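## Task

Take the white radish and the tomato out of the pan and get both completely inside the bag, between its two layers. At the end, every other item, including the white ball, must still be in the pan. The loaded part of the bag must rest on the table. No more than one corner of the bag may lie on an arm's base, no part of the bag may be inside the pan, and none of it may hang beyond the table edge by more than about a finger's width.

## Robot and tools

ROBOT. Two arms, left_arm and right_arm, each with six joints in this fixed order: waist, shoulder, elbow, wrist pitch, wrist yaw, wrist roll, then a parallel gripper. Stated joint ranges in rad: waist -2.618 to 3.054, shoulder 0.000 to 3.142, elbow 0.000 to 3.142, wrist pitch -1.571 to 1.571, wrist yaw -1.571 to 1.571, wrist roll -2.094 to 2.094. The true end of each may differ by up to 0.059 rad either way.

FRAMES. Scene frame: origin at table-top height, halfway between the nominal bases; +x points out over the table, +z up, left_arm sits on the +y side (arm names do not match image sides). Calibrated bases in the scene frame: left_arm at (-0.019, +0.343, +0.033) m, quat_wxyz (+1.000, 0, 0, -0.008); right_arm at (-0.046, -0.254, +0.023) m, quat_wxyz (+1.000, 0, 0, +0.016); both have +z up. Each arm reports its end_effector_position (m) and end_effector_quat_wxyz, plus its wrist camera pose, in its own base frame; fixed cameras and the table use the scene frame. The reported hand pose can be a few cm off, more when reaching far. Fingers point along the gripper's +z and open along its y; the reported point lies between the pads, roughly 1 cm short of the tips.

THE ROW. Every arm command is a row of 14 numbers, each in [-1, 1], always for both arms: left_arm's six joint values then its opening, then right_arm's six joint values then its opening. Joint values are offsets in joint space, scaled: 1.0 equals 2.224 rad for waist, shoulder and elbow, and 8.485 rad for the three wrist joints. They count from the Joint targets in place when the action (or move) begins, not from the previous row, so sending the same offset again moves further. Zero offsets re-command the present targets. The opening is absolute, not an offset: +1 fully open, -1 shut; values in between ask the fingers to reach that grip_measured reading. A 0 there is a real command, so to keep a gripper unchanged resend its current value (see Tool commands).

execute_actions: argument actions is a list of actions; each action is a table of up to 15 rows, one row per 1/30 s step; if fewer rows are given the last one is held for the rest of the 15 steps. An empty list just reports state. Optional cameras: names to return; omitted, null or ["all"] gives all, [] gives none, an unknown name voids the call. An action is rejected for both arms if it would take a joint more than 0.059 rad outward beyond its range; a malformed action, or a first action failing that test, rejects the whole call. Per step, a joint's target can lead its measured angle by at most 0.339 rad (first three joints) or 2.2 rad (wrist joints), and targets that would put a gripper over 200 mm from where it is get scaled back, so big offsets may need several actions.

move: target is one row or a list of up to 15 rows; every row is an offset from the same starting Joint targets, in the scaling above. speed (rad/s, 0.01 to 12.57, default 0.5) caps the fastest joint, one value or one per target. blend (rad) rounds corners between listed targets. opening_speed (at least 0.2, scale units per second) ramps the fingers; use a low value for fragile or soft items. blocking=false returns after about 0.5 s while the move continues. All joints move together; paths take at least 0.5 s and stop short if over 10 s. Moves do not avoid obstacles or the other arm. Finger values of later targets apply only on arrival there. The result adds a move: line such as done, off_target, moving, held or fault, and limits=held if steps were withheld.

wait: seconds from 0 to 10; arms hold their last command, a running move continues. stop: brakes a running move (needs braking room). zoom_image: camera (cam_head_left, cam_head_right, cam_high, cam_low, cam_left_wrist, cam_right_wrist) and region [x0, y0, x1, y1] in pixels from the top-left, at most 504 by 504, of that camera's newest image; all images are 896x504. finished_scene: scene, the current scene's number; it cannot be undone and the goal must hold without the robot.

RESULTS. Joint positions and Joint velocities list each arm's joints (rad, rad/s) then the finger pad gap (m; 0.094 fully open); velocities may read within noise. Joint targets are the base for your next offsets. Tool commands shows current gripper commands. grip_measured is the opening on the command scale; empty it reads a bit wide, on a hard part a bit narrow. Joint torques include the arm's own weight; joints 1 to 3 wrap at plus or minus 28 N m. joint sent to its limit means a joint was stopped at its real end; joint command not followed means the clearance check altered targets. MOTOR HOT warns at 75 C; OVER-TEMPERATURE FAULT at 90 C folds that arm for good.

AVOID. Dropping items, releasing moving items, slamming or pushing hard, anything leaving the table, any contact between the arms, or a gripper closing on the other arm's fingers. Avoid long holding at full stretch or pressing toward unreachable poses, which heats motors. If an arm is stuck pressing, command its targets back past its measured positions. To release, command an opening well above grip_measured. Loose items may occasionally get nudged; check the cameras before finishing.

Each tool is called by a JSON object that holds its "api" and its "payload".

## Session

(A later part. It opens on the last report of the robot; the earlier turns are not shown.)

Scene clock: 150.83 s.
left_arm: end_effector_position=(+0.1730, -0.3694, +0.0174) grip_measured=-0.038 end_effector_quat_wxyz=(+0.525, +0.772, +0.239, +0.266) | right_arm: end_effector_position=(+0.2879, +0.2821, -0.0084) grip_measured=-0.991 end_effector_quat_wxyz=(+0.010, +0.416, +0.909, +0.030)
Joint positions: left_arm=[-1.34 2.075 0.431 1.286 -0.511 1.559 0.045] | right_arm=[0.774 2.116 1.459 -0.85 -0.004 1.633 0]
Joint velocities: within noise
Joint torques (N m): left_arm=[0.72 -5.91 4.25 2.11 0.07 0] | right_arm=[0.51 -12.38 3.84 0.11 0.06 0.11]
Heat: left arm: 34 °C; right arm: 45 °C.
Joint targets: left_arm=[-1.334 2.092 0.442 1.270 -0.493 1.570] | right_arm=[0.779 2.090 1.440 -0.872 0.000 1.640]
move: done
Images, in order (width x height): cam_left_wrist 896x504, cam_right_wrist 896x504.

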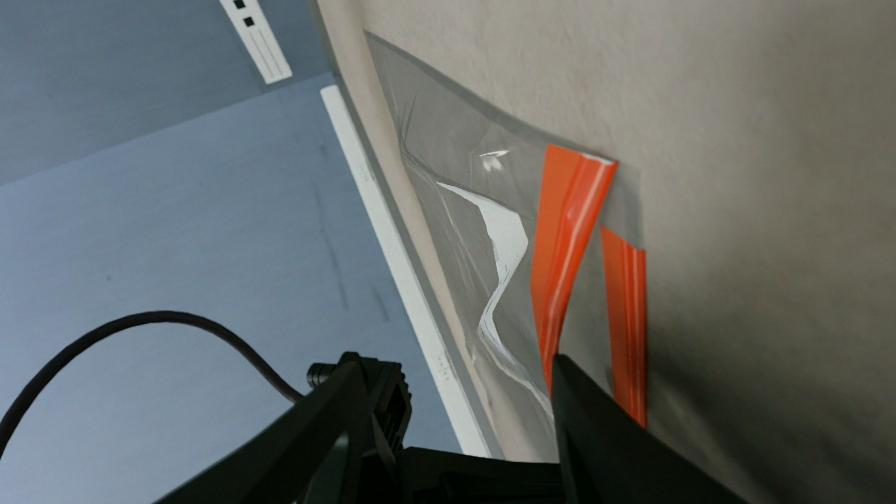

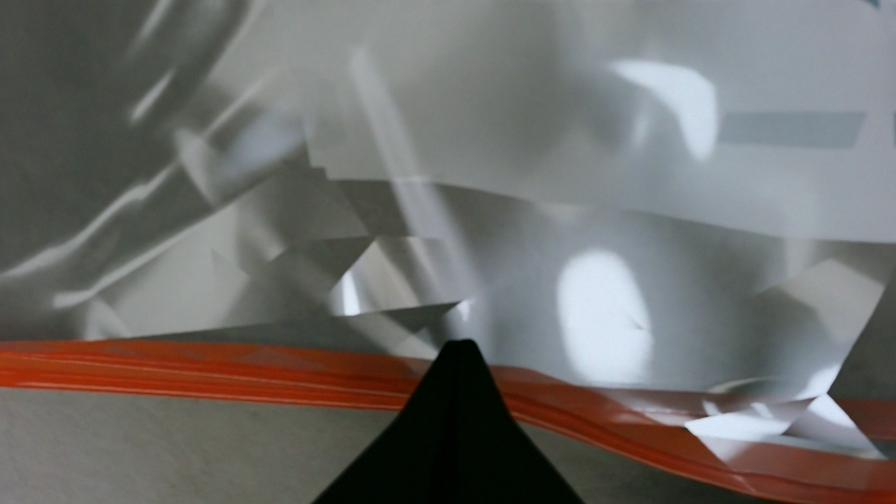

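{"api": "move", "payload": {"target": [0.0184,0.0337,0.0432,-0.0006,0.0048,0,-0.04,0,0,0,0,0,0,-1], "speed": 0.1, "cameras": ["cam_right_wrist","cam_left_wrist"]}}

{"api": "zoom_image", "payload": {"camera": "cam_left_wrist", "region": [400, 100, 740, 440]}}

Scene clock: 152.67 s.
left_arm: end_effector_position=(+0.1890, -0.3892, +0.0108) grip_measured=-0.038 end_effector_quat_wxyz=(+0.532, +0.767, +0.245, +0.261) | right_arm: end_effector_position=(+0.2879, +0.2821, -0.0084) grip_measured=-0.991 end_effector_quat_wxyz=(+0.010, +0.416, +0.909, +0.030)
Joint positions: left_arm=[-1.3 2.149 0.526 1.282 -0.47 1.559 0.045] | right_arm=[0.774 2.116 1.459 -0.85 -0.004 1.633 0]
Joint velocities: within noise
Joint torques (N m): left_arm=[0.68 -6.52 4.46 2.13 0.07 0] | right_arm=[0.53 -12.41 3.82 0.11 0.05 0.12]
Heat: left arm: 34 °C; right arm: 45 °C.
Joint targets: left_arm=[-1.293 2.167 0.538 1.265 -0.453 1.570] | right_arm=[0.779 2.090 1.440 -0.872 0.000 1.640]
move: done
Images, in order (width x height): cam_left_wrist 896x504, cam_right_wrist 896x504.

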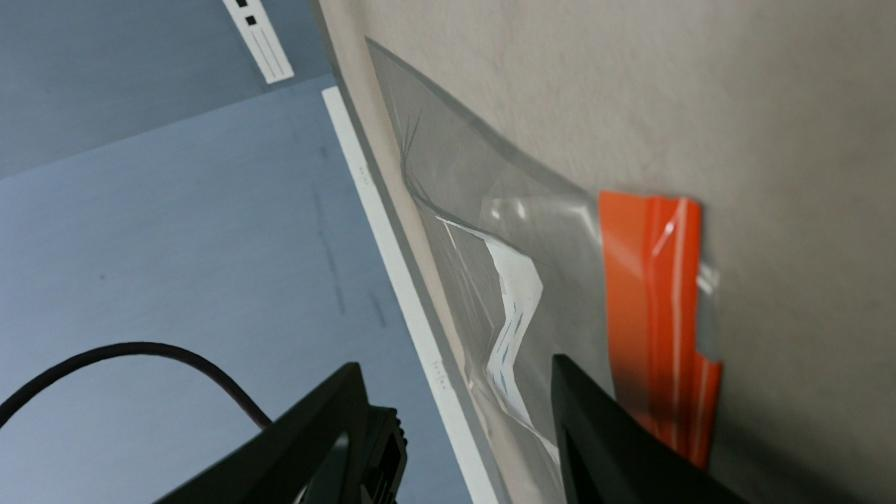

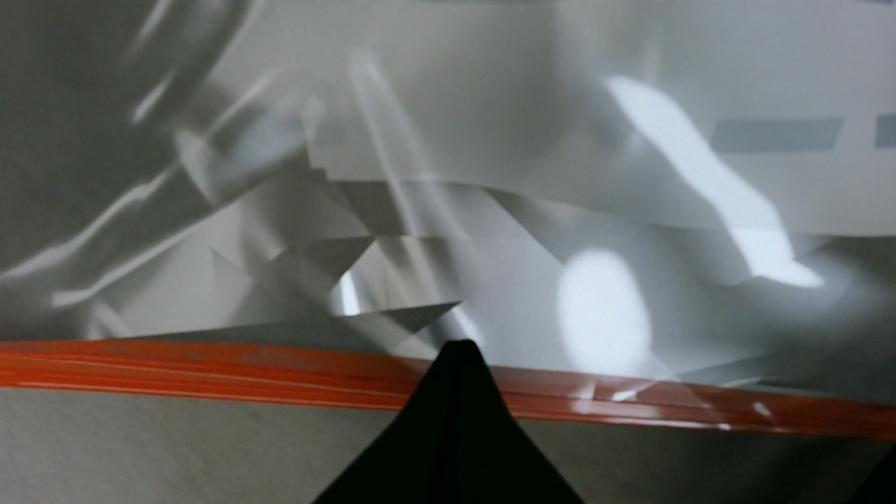

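Scaled by 1.482 from the camera's 896x504 image, which has a finer 1280x720 frame.

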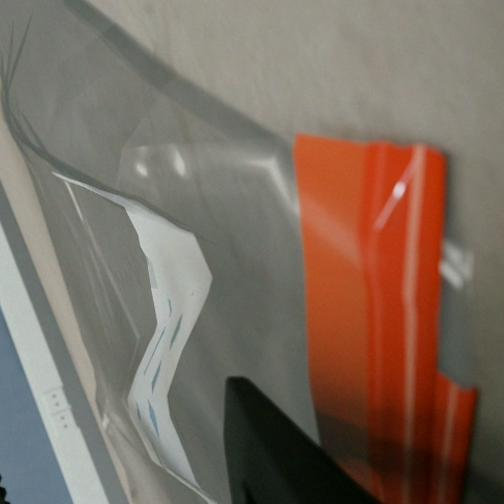

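{"api": "move", "payload": {"target": [[-0.0184,-0.0337,-0.0432,0.0006,-0.0048,0,-0.04,0,0,0,0,0,0,-1],[-0.0512,-0.0814,-0.1026,0.0031,-0.0133,0,-0.04,0,0,0,0,0,0,-1]], "speed": 0.2, "cameras": ["cam_right_wrist","cam_left_wrist"]}}

Scene clock: 154.93 s.
left_arm: end_effector_position=(+0.1501, -0.3444, +0.0153) grip_measured=-0.038 end_effector_quat_wxyz=(+0.510, +0.787, +0.222, +0.267) | right_arm: end_effector_position=(+0.2879, +0.2821, -0.0084) grip_measured=-0.991 end_effector_quat_wxyz=(+0.010, +0.416, +0.909, +0.030)
Joint positions: left_arm=[-1.401 2.009 0.317 1.286 -0.549 1.559 0.045] | right_arm=[0.774 2.116 1.459 -0.85 -0.004 1.633 0]
Joint velocities: within noise
Joint torques (N m): left_arm=[-0.27 -8.14 2.06 2.32 -0.27 0] | right_arm=[0.54 -12.4 3.81 0.11 0.06 0.12]
Heat: left arm: 35 °C; right arm: 45 °C.
Joint targets: left_arm=[-1.407 1.986 0.310 1.291 -0.565 1.569] | right_arm=[0.779 2.090 1.440 -0.872 0.000 1.640]
move: done
Images, in order (width x height): cam_left_wrist 896x504, cam_right_wrist 896x504.

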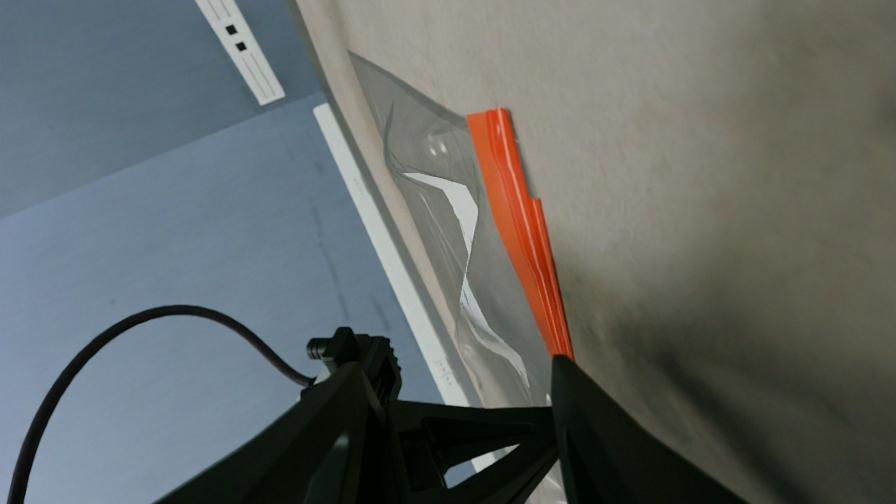

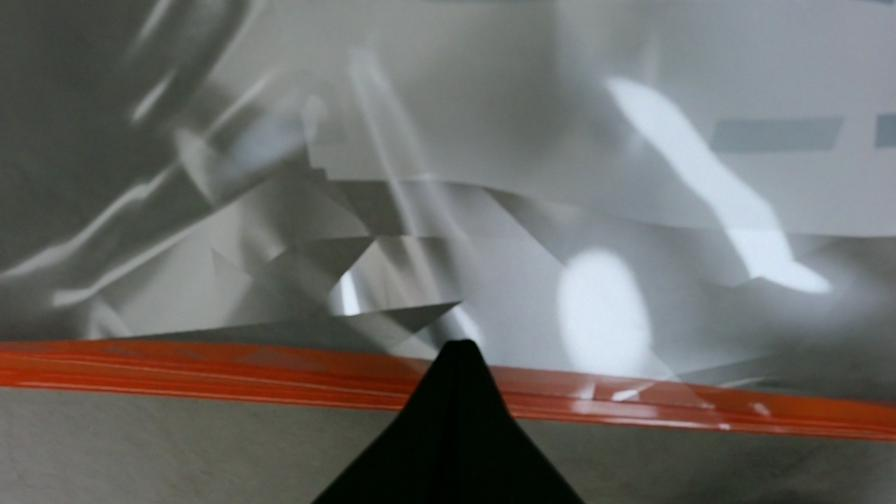

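{"api": "move", "payload": {"target": [[0,0,0,0,0,0,-0.04,0,0,0.036,-0.0094,0,0,-1],[0,0,0,0,0,0,-0.04,-0.0027,0.0764,0.1394,-0.0186,0,0,-1],[0,0,0,0,0,0,-0.04,-0.0027,0.0764,0.1034,-0.0092,0,0,-1],[0,0,0,0,0,0,-0.04,0,0,0,0,0,0,-1]], "speed": 0.18, "cameras": ["cam_right_wrist","cam_left_wrist"]}}

{"api": "zoom_image", "payload": {"camera": "cam_left_wrist", "region": [400, 60, 740, 400]}}

Scene clock: 159.17 s.
left_arm: end_effector_position=(+0.1503, -0.3443, +0.0155) grip_measured=-0.038 end_effector_quat_wxyz=(+0.510, +0.786, +0.222, +0.268) | right_arm: end_effector_position=(+0.2879, +0.2821, -0.0083) grip_measured=-0.991 end_effector_quat_wxyz=(+0.010, +0.416, +0.909, +0.030)
Joint positions: left_arm=[-1.401 2.009 0.317 1.287 -0.551 1.559 0.045] | right_arm=[0.774 2.116 1.459 -0.851 -0.004 1.633 0]
Joint velocities: within noise
Joint torques (N m): left_arm=[-0.23 -8.14 2.09 2.32 -0.24 -0.01] | right_arm=[0.54 -12.41 3.82 0.11 0.05 0.12]
Heat: left arm: 35 °C; right arm: 45 °C.
Joint targets: left_arm=[-1.407 1.986 0.310 1.291 -0.566 1.569] | right_arm=[0.779 2.090 1.440 -0.872 0.000 1.640]
move: done
Images, in order (width x height): cam_left_wrist 896x504, cam_right_wrist 896x504.

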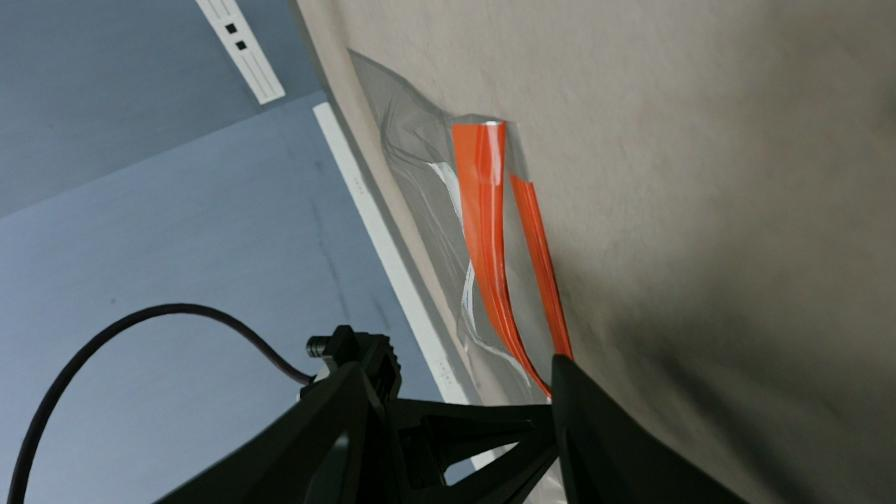

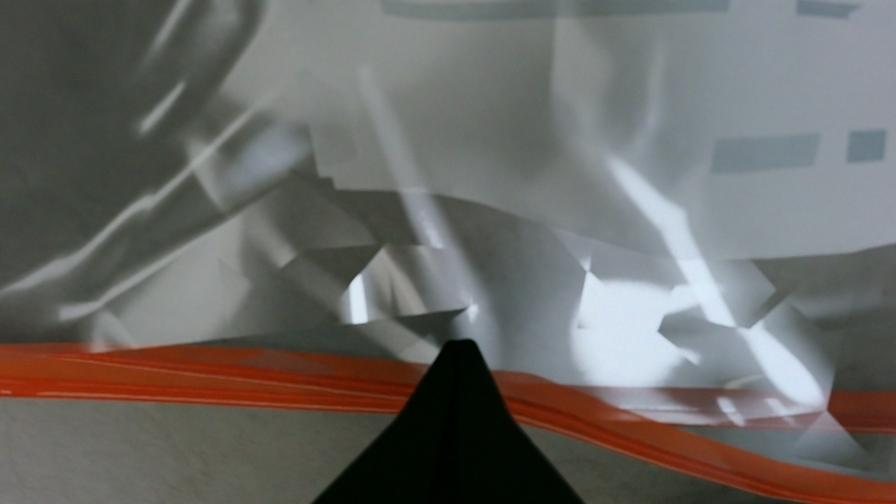

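Scaled by 1.482 from the camera's 896x504 image, which has a finer 1280x720 frame.

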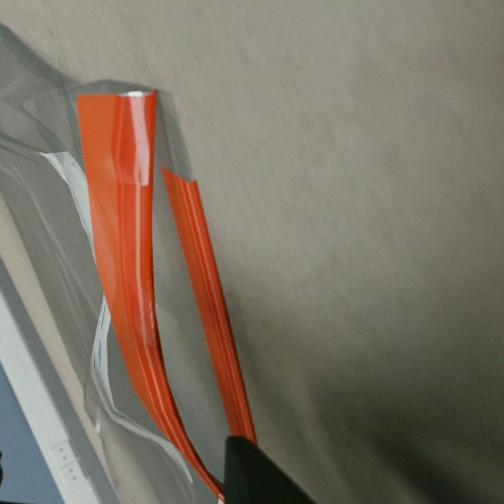

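{"api": "move", "payload": {"target": [0,0.03,0,0.006,0,0,-0.04,0,0,0,0,0,0,-1], "speed": 0.1, "cameras": ["cam_left_wrist"]}}

Scene clock: 160.63 s.
left_arm: end_effector_position=(+0.1506, -0.3456, +0.0155) grip_measured=-0.038 end_effector_quat_wxyz=(+0.519, +0.781, +0.224, +0.267) | right_arm: end_effector_position=(+0.2879, +0.2821, -0.0083) grip_measured=-0.991 end_effector_quat_wxyz=(+0.010, +0.416, +0.909, +0.030)
Joint positions: left_arm=[-1.401 2.038 0.317 1.336 -0.551 1.559 0.045] | right_arm=[0.774 2.116 1.459 -0.851 -0.004 1.633 0]
Joint velocities: within noise
Joint torques (N m): left_arm=[-0.23 -5.31 1.91 2.32 -0.23 0] | right_arm=[0.55 -12.41 3.81 0.11 0.05 0.11]
Heat: left arm: 35 °C; right arm: 45 °C.
Joint targets: left_arm=[-1.407 2.053 0.310 1.342 -0.565 1.569] | right_arm=[0.779 2.090 1.440 -0.872 0.000 1.640]
move: done
Images, in order (width x height): cam_left_wrist 896x504.

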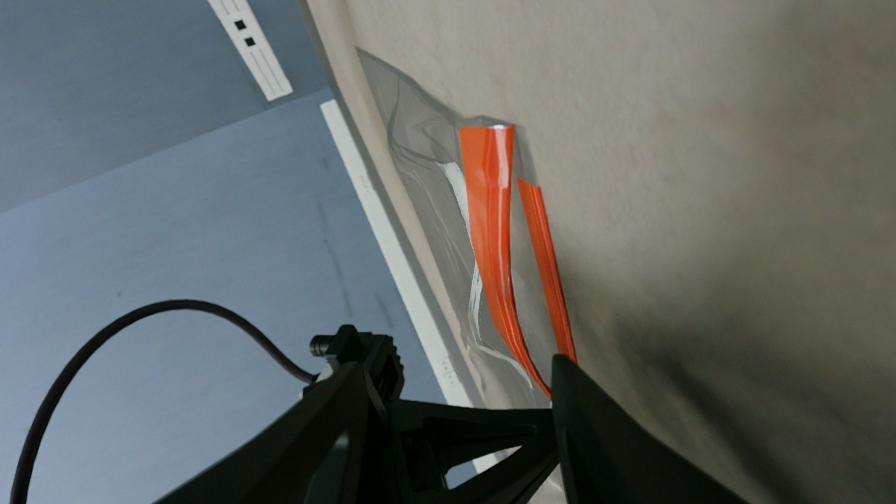

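{"api": "move", "payload": {"target": [0,0.0225,0,0.0059,0,0,-0.04,0,0,0,0,0,0,-1], "speed": 0.1, "cameras": ["cam_left_wrist"]}}

{"api": "zoom_image", "payload": {"camera": "cam_left_wrist", "region": [400, 60, 740, 400]}}

Scene clock: 161.93 s.
left_arm: end_effector_position=(+0.1504, -0.3448, +0.0087) grip_measured=-0.038 end_effector_quat_wxyz=(+0.519, +0.780, +0.224, +0.267) | right_arm: end_effector_position=(+0.2879, +0.2821, -0.0083) grip_measured=-0.991 end_effector_quat_wxyz=(+0.010, +0.416, +0.909, +0.030)
Joint positions: left_arm=[-1.401 2.087 0.317 1.387 -0.551 1.559 0.045] | right_arm=[0.774 2.116 1.459 -0.851 -0.004 1.633 0]
Joint velocities: within noise
Joint torques (N m): left_arm=[-0.24 -5.39 1.55 2.33 -0.24 0] | right_arm=[0.53 -12.42 3.81 0.11 0.05 0.11]
Heat: left arm: 35 °C; right arm: 45 °C.
Joint targets: left_arm=[-1.407 2.103 0.310 1.392 -0.565 1.569] | right_arm=[0.779 2.090 1.440 -0.872 0.000 1.640]
move: done
Images, in order (width x height): cam_left_wrist 896x504.

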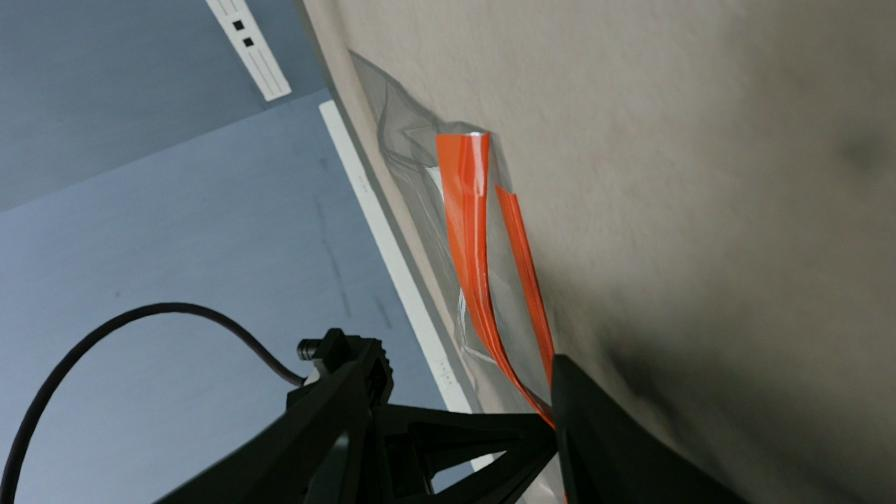

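Scaled by 1.482 from the camera's 896x504 image, which has a finer 1280x720 frame.

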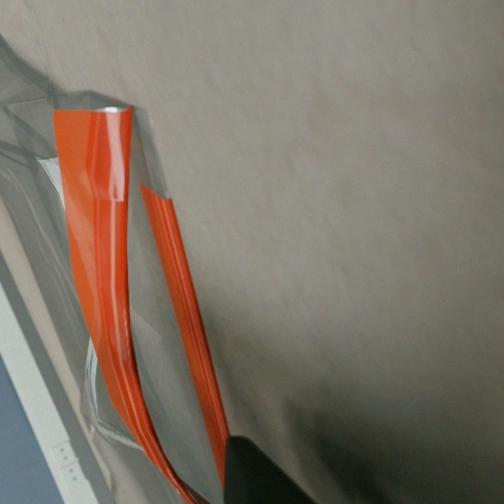

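{"api": "move", "payload": {"target": [0.0243,0.0049,0.0665,-0.0154,0.0085,0,-0.04,0,0,0,0,0,0,-1], "speed": 0.12, "cameras": ["cam_left_wrist","cam_right_wrist"]}}

{"api": "zoom_image", "payload": {"camera": "cam_left_wrist", "region": [400, 100, 740, 440]}}

Scene clock: 164.57 s.
left_arm: end_effector_position=(+0.1664, -0.3752, +0.0119) grip_measured=-0.038 end_effector_quat_wxyz=(+0.523, +0.778, +0.231, +0.262) | right_arm: end_effector_position=(+0.2879, +0.2821, -0.0083) grip_measured=-0.991 end_effector_quat_wxyz=(+0.010, +0.416, +0.909, +0.030)
Joint positions: left_arm=[-1.359 2.096 0.447 1.279 -0.51 1.559 0.045] | right_arm=[0.774 2.116 1.459 -0.851 -0.004 1.633 0]
Joint velocities: within noise
Joint torques (N m): left_arm=[0.73 -5.98 4.16 2.1 0.08 0] | right_arm=[0.57 -12.41 3.82 0.11 0.06 0.11]
Heat: left arm: 36 °C; right arm: 46 °C.
Joint targets: left_arm=[-1.353 2.113 0.458 1.261 -0.493 1.569] | right_arm=[0.779 2.090 1.440 -0.872 0.000 1.640]
move: done
Images, in order (width x height): cam_left_wrist 896x504, cam_right_wrist 896x504.

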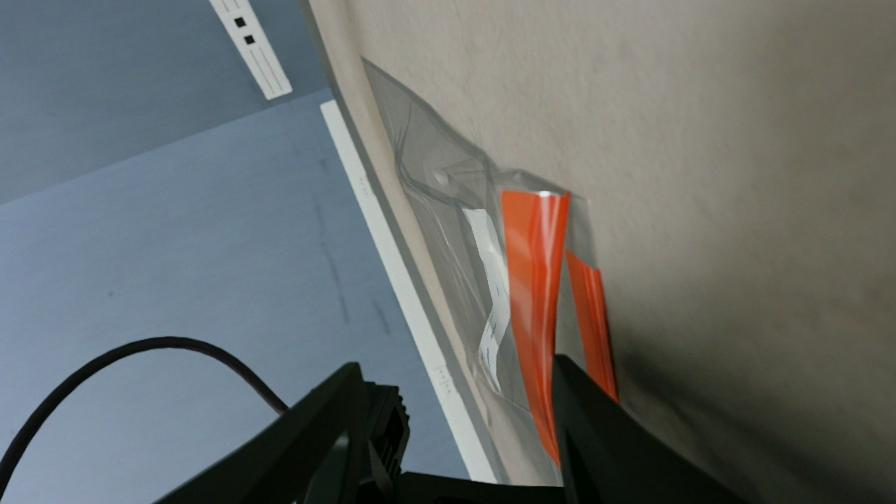

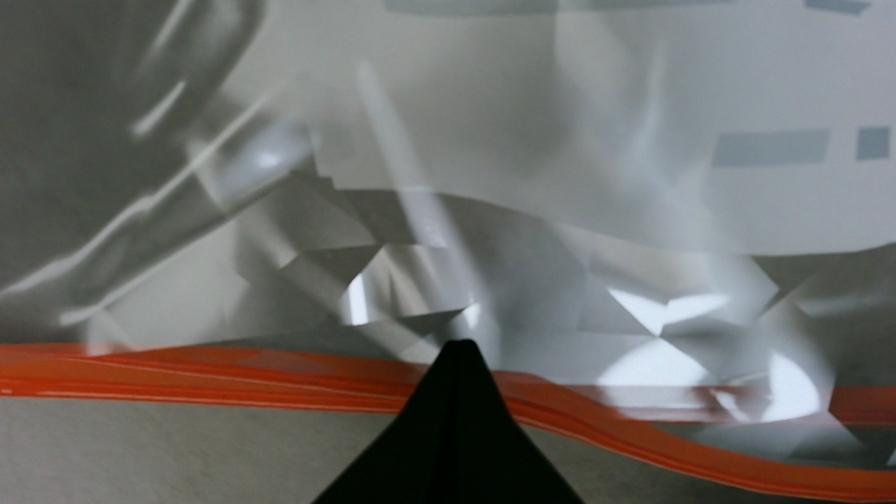

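Scaled by 1.482 from the camera's 896x504 image, which has a finer 1280x720 frame.

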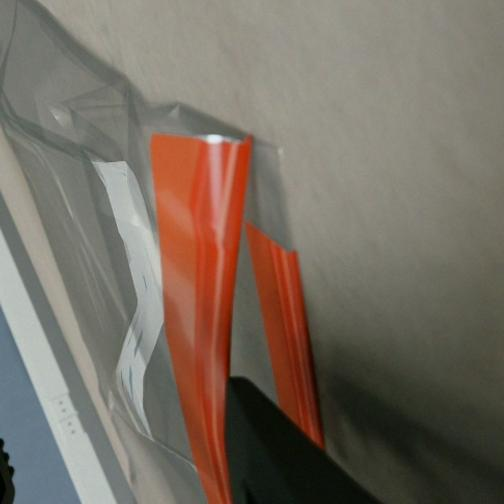

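{"api": "move", "payload": {"target": [0,0.0112,0,0.0022,0,0,-0.04,0,0,0,0,0,0,-1], "speed": 0.1, "cameras": ["cam_left_wrist"]}}

{"api": "zoom_image", "payload": {"camera": "cam_left_wrist", "region": [440, 200, 680, 440]}}

Scene clock: 165.60 s.
left_arm: end_effector_position=(+0.1660, -0.3741, +0.0062) grip_measured=-0.038 end_effector_quat_wxyz=(+0.519, +0.780, +0.230, +0.261) | right_arm: end_effector_position=(+0.2879, +0.2821, -0.0083) grip_measured=-0.991 end_effector_quat_wxyz=(+0.010, +0.416, +0.909, +0.030)
Joint positions: left_arm=[-1.359 2.117 0.447 1.291 -0.509 1.559 0.045] | right_arm=[0.774 2.116 1.459 -0.851 -0.004 1.633 0]
Joint velocities: within noise
Joint torques (N m): left_arm=[0.76 -5.74 3.96 2.15 0.06 0] | right_arm=[0.53 -12.4 3.81 0.11 0.05 0.11]
Heat: left arm: 36 °C; right arm: 46 °C.
Joint targets: left_arm=[-1.353 2.139 0.458 1.280 -0.493 1.569] | right_arm=[0.779 2.090 1.440 -0.872 0.000 1.640]
move: done
Images, in order (width x height): cam_left_wrist 896x504.

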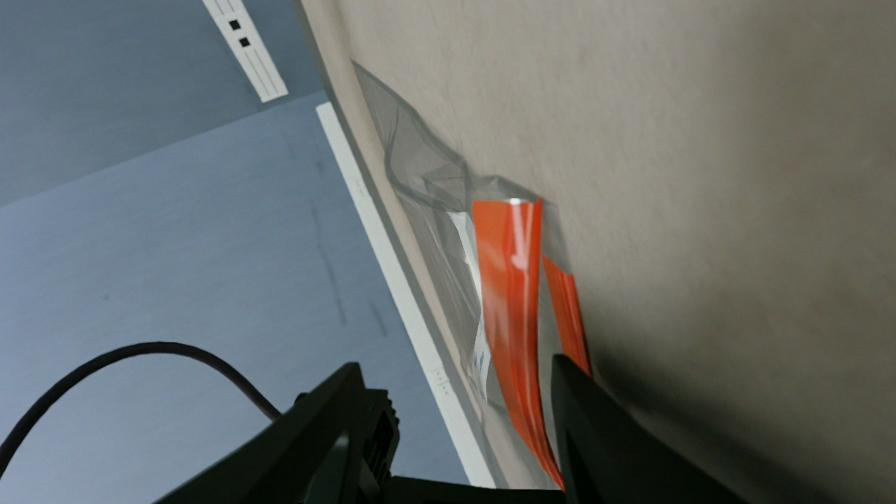

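Scaled by 2.100 from the camera's 896x504 image, which has a finer 1280x720 frame.

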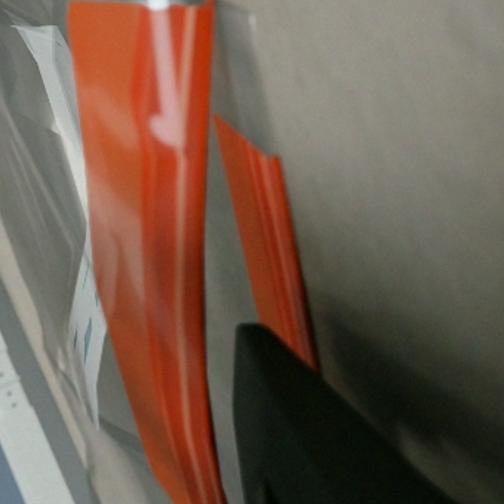

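{"api": "move", "payload": {"target": [0.0288,0.0135,0.0607,-0.0125,0.0075,0,-0.04,0,0,0,0,0,0,-1], "speed": 0.1, "cameras": ["cam_left_wrist","cam_right_wrist"]}}

{"api": "zoom_image", "payload": {"camera": "cam_left_wrist", "region": [440, 200, 740, 500]}}

Scene clock: 167.83 s.
left_arm: end_effector_position=(+0.1906, -0.4011, +0.0056) grip_measured=-0.038 end_effector_quat_wxyz=(+0.520, +0.780, +0.239, +0.254) | right_arm: end_effector_position=(+0.2879, +0.2821, -0.0083) grip_measured=-0.991 end_effector_quat_wxyz=(+0.010, +0.416, +0.909, +0.030)
Joint positions: left_arm=[-1.295 2.15 0.58 1.194 -0.447 1.559 0.045] | right_arm=[0.774 2.116 1.459 -0.851 -0.004 1.633 0]
Joint velocities: within noise
Joint torques (N m): left_arm=[0.69 -6.74 4.88 2.08 0.09 0] | right_arm=[0.54 -12.41 3.79 0.11 0.05 0.12]
Heat: left arm: 36 °C; right arm: 46 °C.
Joint targets: left_arm=[-1.289 2.169 0.593 1.174 -0.430 1.569] | right_arm=[0.779 2.090 1.440 -0.872 0.000 1.640]
move: done
Images, in order (width x height): cam_left_wrist 896x504, cam_right_wrist 896x504.

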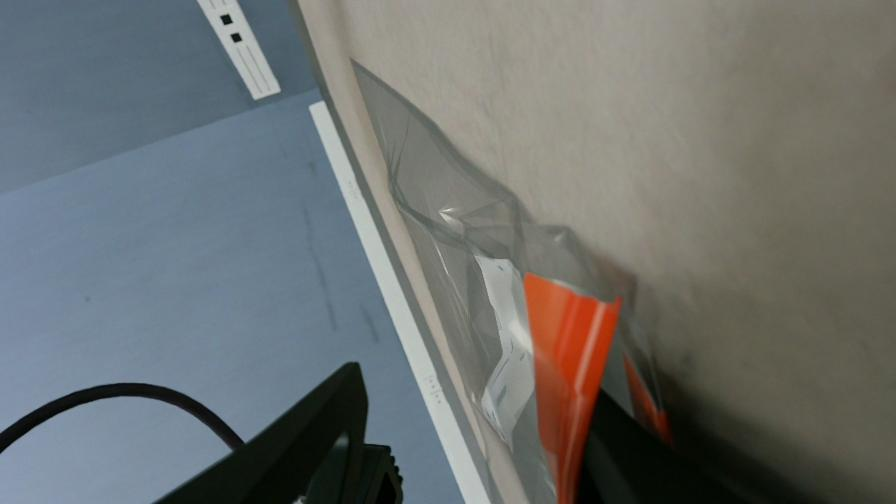

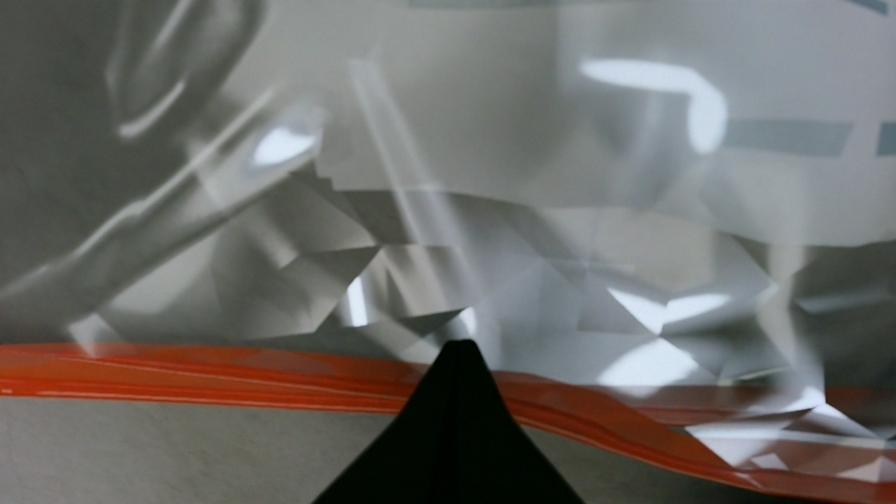

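Scaled by 1.680 from the camera's 896x504 image, which has a finer 1280x720 frame.

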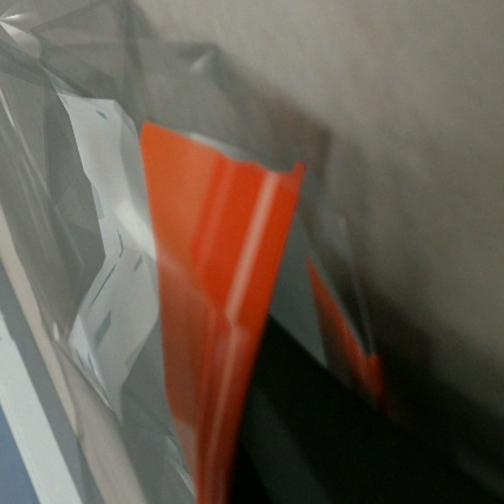

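{"api": "move", "payload": {"target": [0,0,0,0,0,0,-1,0,0,0,0,0,0,-1], "opening_speed": 0.4, "cameras": ["cam_left_wrist","cam_right_wrist"]}}

{"api": "zoom_image", "payload": {"camera": "cam_left_wrist", "region": [340, 200, 640, 500]}}

Scene clock: 170.87 s.
left_arm: end_effector_position=(+0.1905, -0.4011, +0.0055) grip_measured=-0.983 end_effector_quat_wxyz=(+0.520, +0.780, +0.239, +0.253) | right_arm: end_effector_position=(+0.2879, +0.2821, -0.0083) grip_measured=-0.991 end_effector_quat_wxyz=(+0.010, +0.416, +0.909, +0.030)
Joint positions: left_arm=[-1.295 2.15 0.58 1.193 -0.446 1.559 0.001] | right_arm=[0.774 2.116 1.459 -0.851 -0.004 1.633 0]
Joint velocities: within noise
Joint torques (N m): left_arm=[0.7 -6.79 4.86 2.08 0.07 0.01] | right_arm=[0.55 -12.41 3.81 0.11 0.05 0.11]
Heat: left arm: 36 °C; right arm: 46 °C.
Joint targets: left_arm=[-1.289 2.169 0.593 1.174 -0.430 1.569] | right_arm=[0.779 2.090 1.440 -0.872 0.000 1.640]
move: done
Images, in order (width x height): cam_left_wrist 896x504, cam_right_wrist 896x504.

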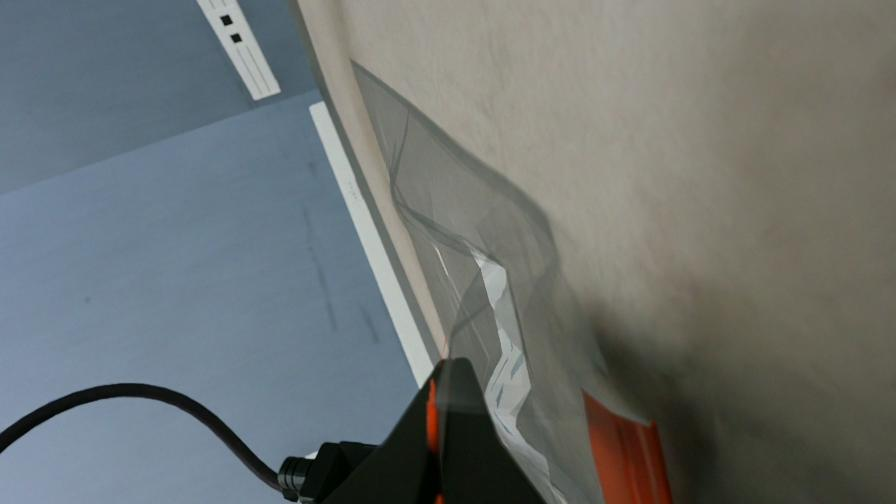

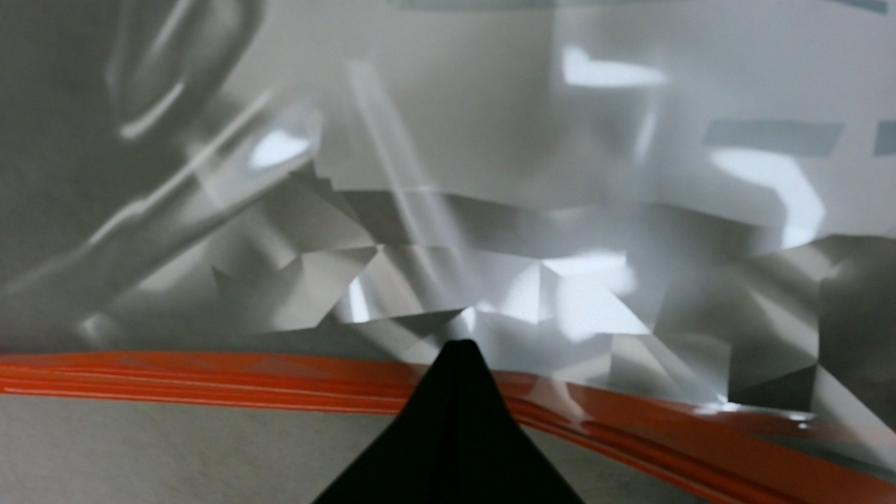

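Scaled by 1.680 from the camera's 896x504 image, which has a finer 1280x720 frame.

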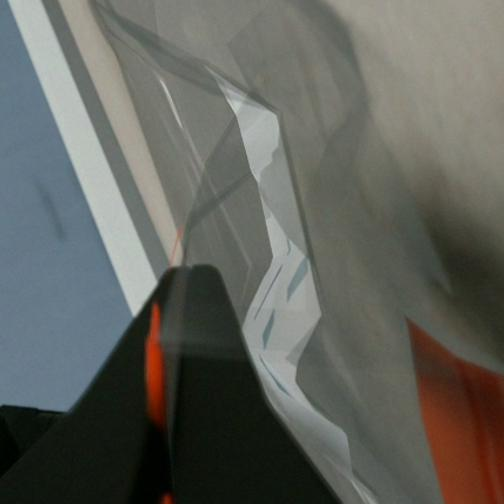

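{"api": "move", "payload": {"target": [[0,0,0,0,0,0,-1,0,0,0.081,-0.0212,0,0,-1],[0,-0.0675,0,-0.0177,0,0,-1,0,-0.02,0.12,-0.033,0,0,-1]], "speed": 0.15}}

{"api": "zoom_image", "payload": {"camera": "cam_head_left", "region": [330, 200, 530, 370]}}

Scene clock: 174.00 s.
left_arm: end_effector_position=(+0.1897, -0.3997, +0.0182) grip_measured=-0.983 end_effector_quat_wxyz=(+0.502, +0.793, +0.236, +0.253) | right_arm: end_effector_position=(+0.2885, +0.2828, +0.0526) grip_measured=-0.991 end_effector_quat_wxyz=(+0.001, +0.417, +0.909, +0.007)
Joint positions: left_arm=[-1.295 2.044 0.583 1.04 -0.444 1.559 0.001] | right_arm=[0.774 2.096 1.682 -1.144 -0.004 1.633 0]
Joint velocities: within noise
Joint torques (N m): left_arm=[0.69 -9.95 5.24 2.09 0.06 0.02] | right_arm=[0.53 -14.64 8.27 0.1 0.05 0.12]
Heat: left arm: 36 °C; right arm: 47 °C.
Joint targets: left_arm=[-1.289 2.018 0.593 1.024 -0.430 1.569] | right_arm=[0.779 2.045 1.707 -1.152 0.000 1.640]
move: off_target (right_arm); right_arm: the shoulder is farthest, 0.050 rad from its target

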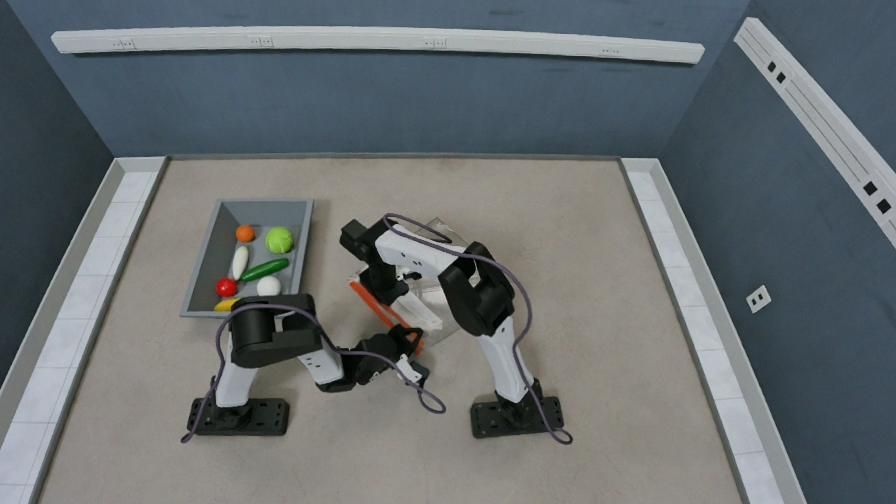

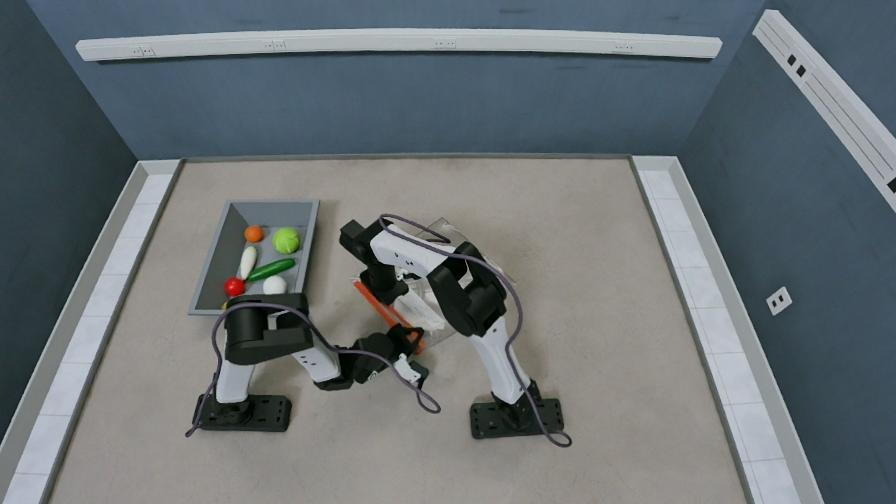

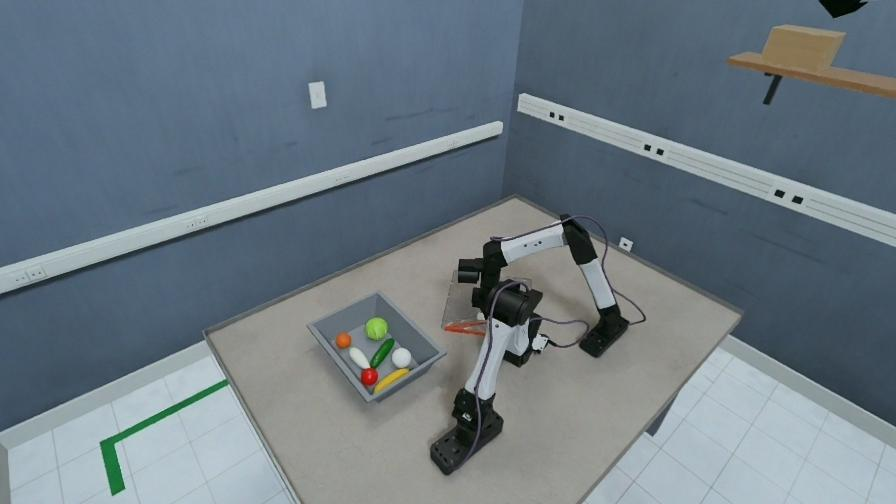

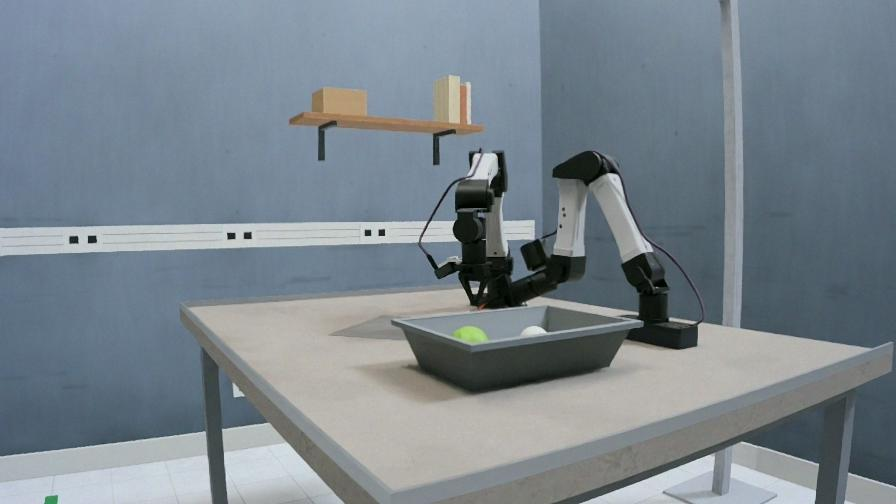

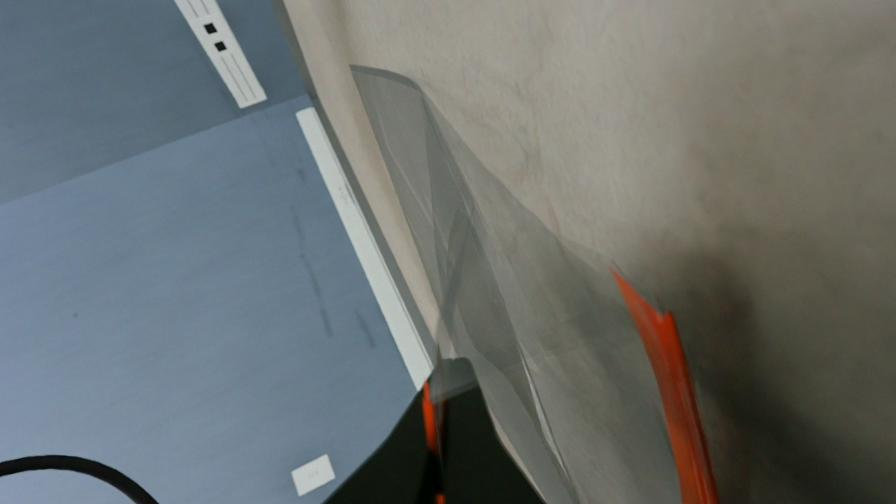

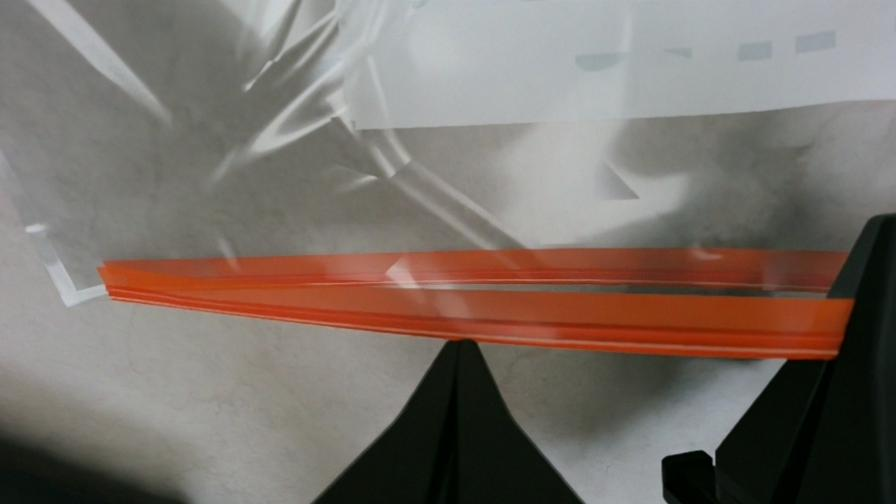

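Scaled by 2.520 from the camera's 896x504 image, which has a finer 1280x720 frame.

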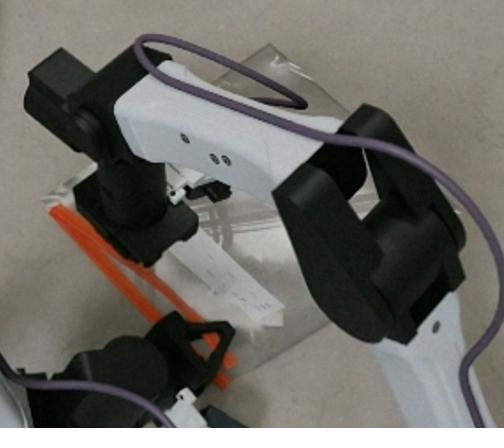

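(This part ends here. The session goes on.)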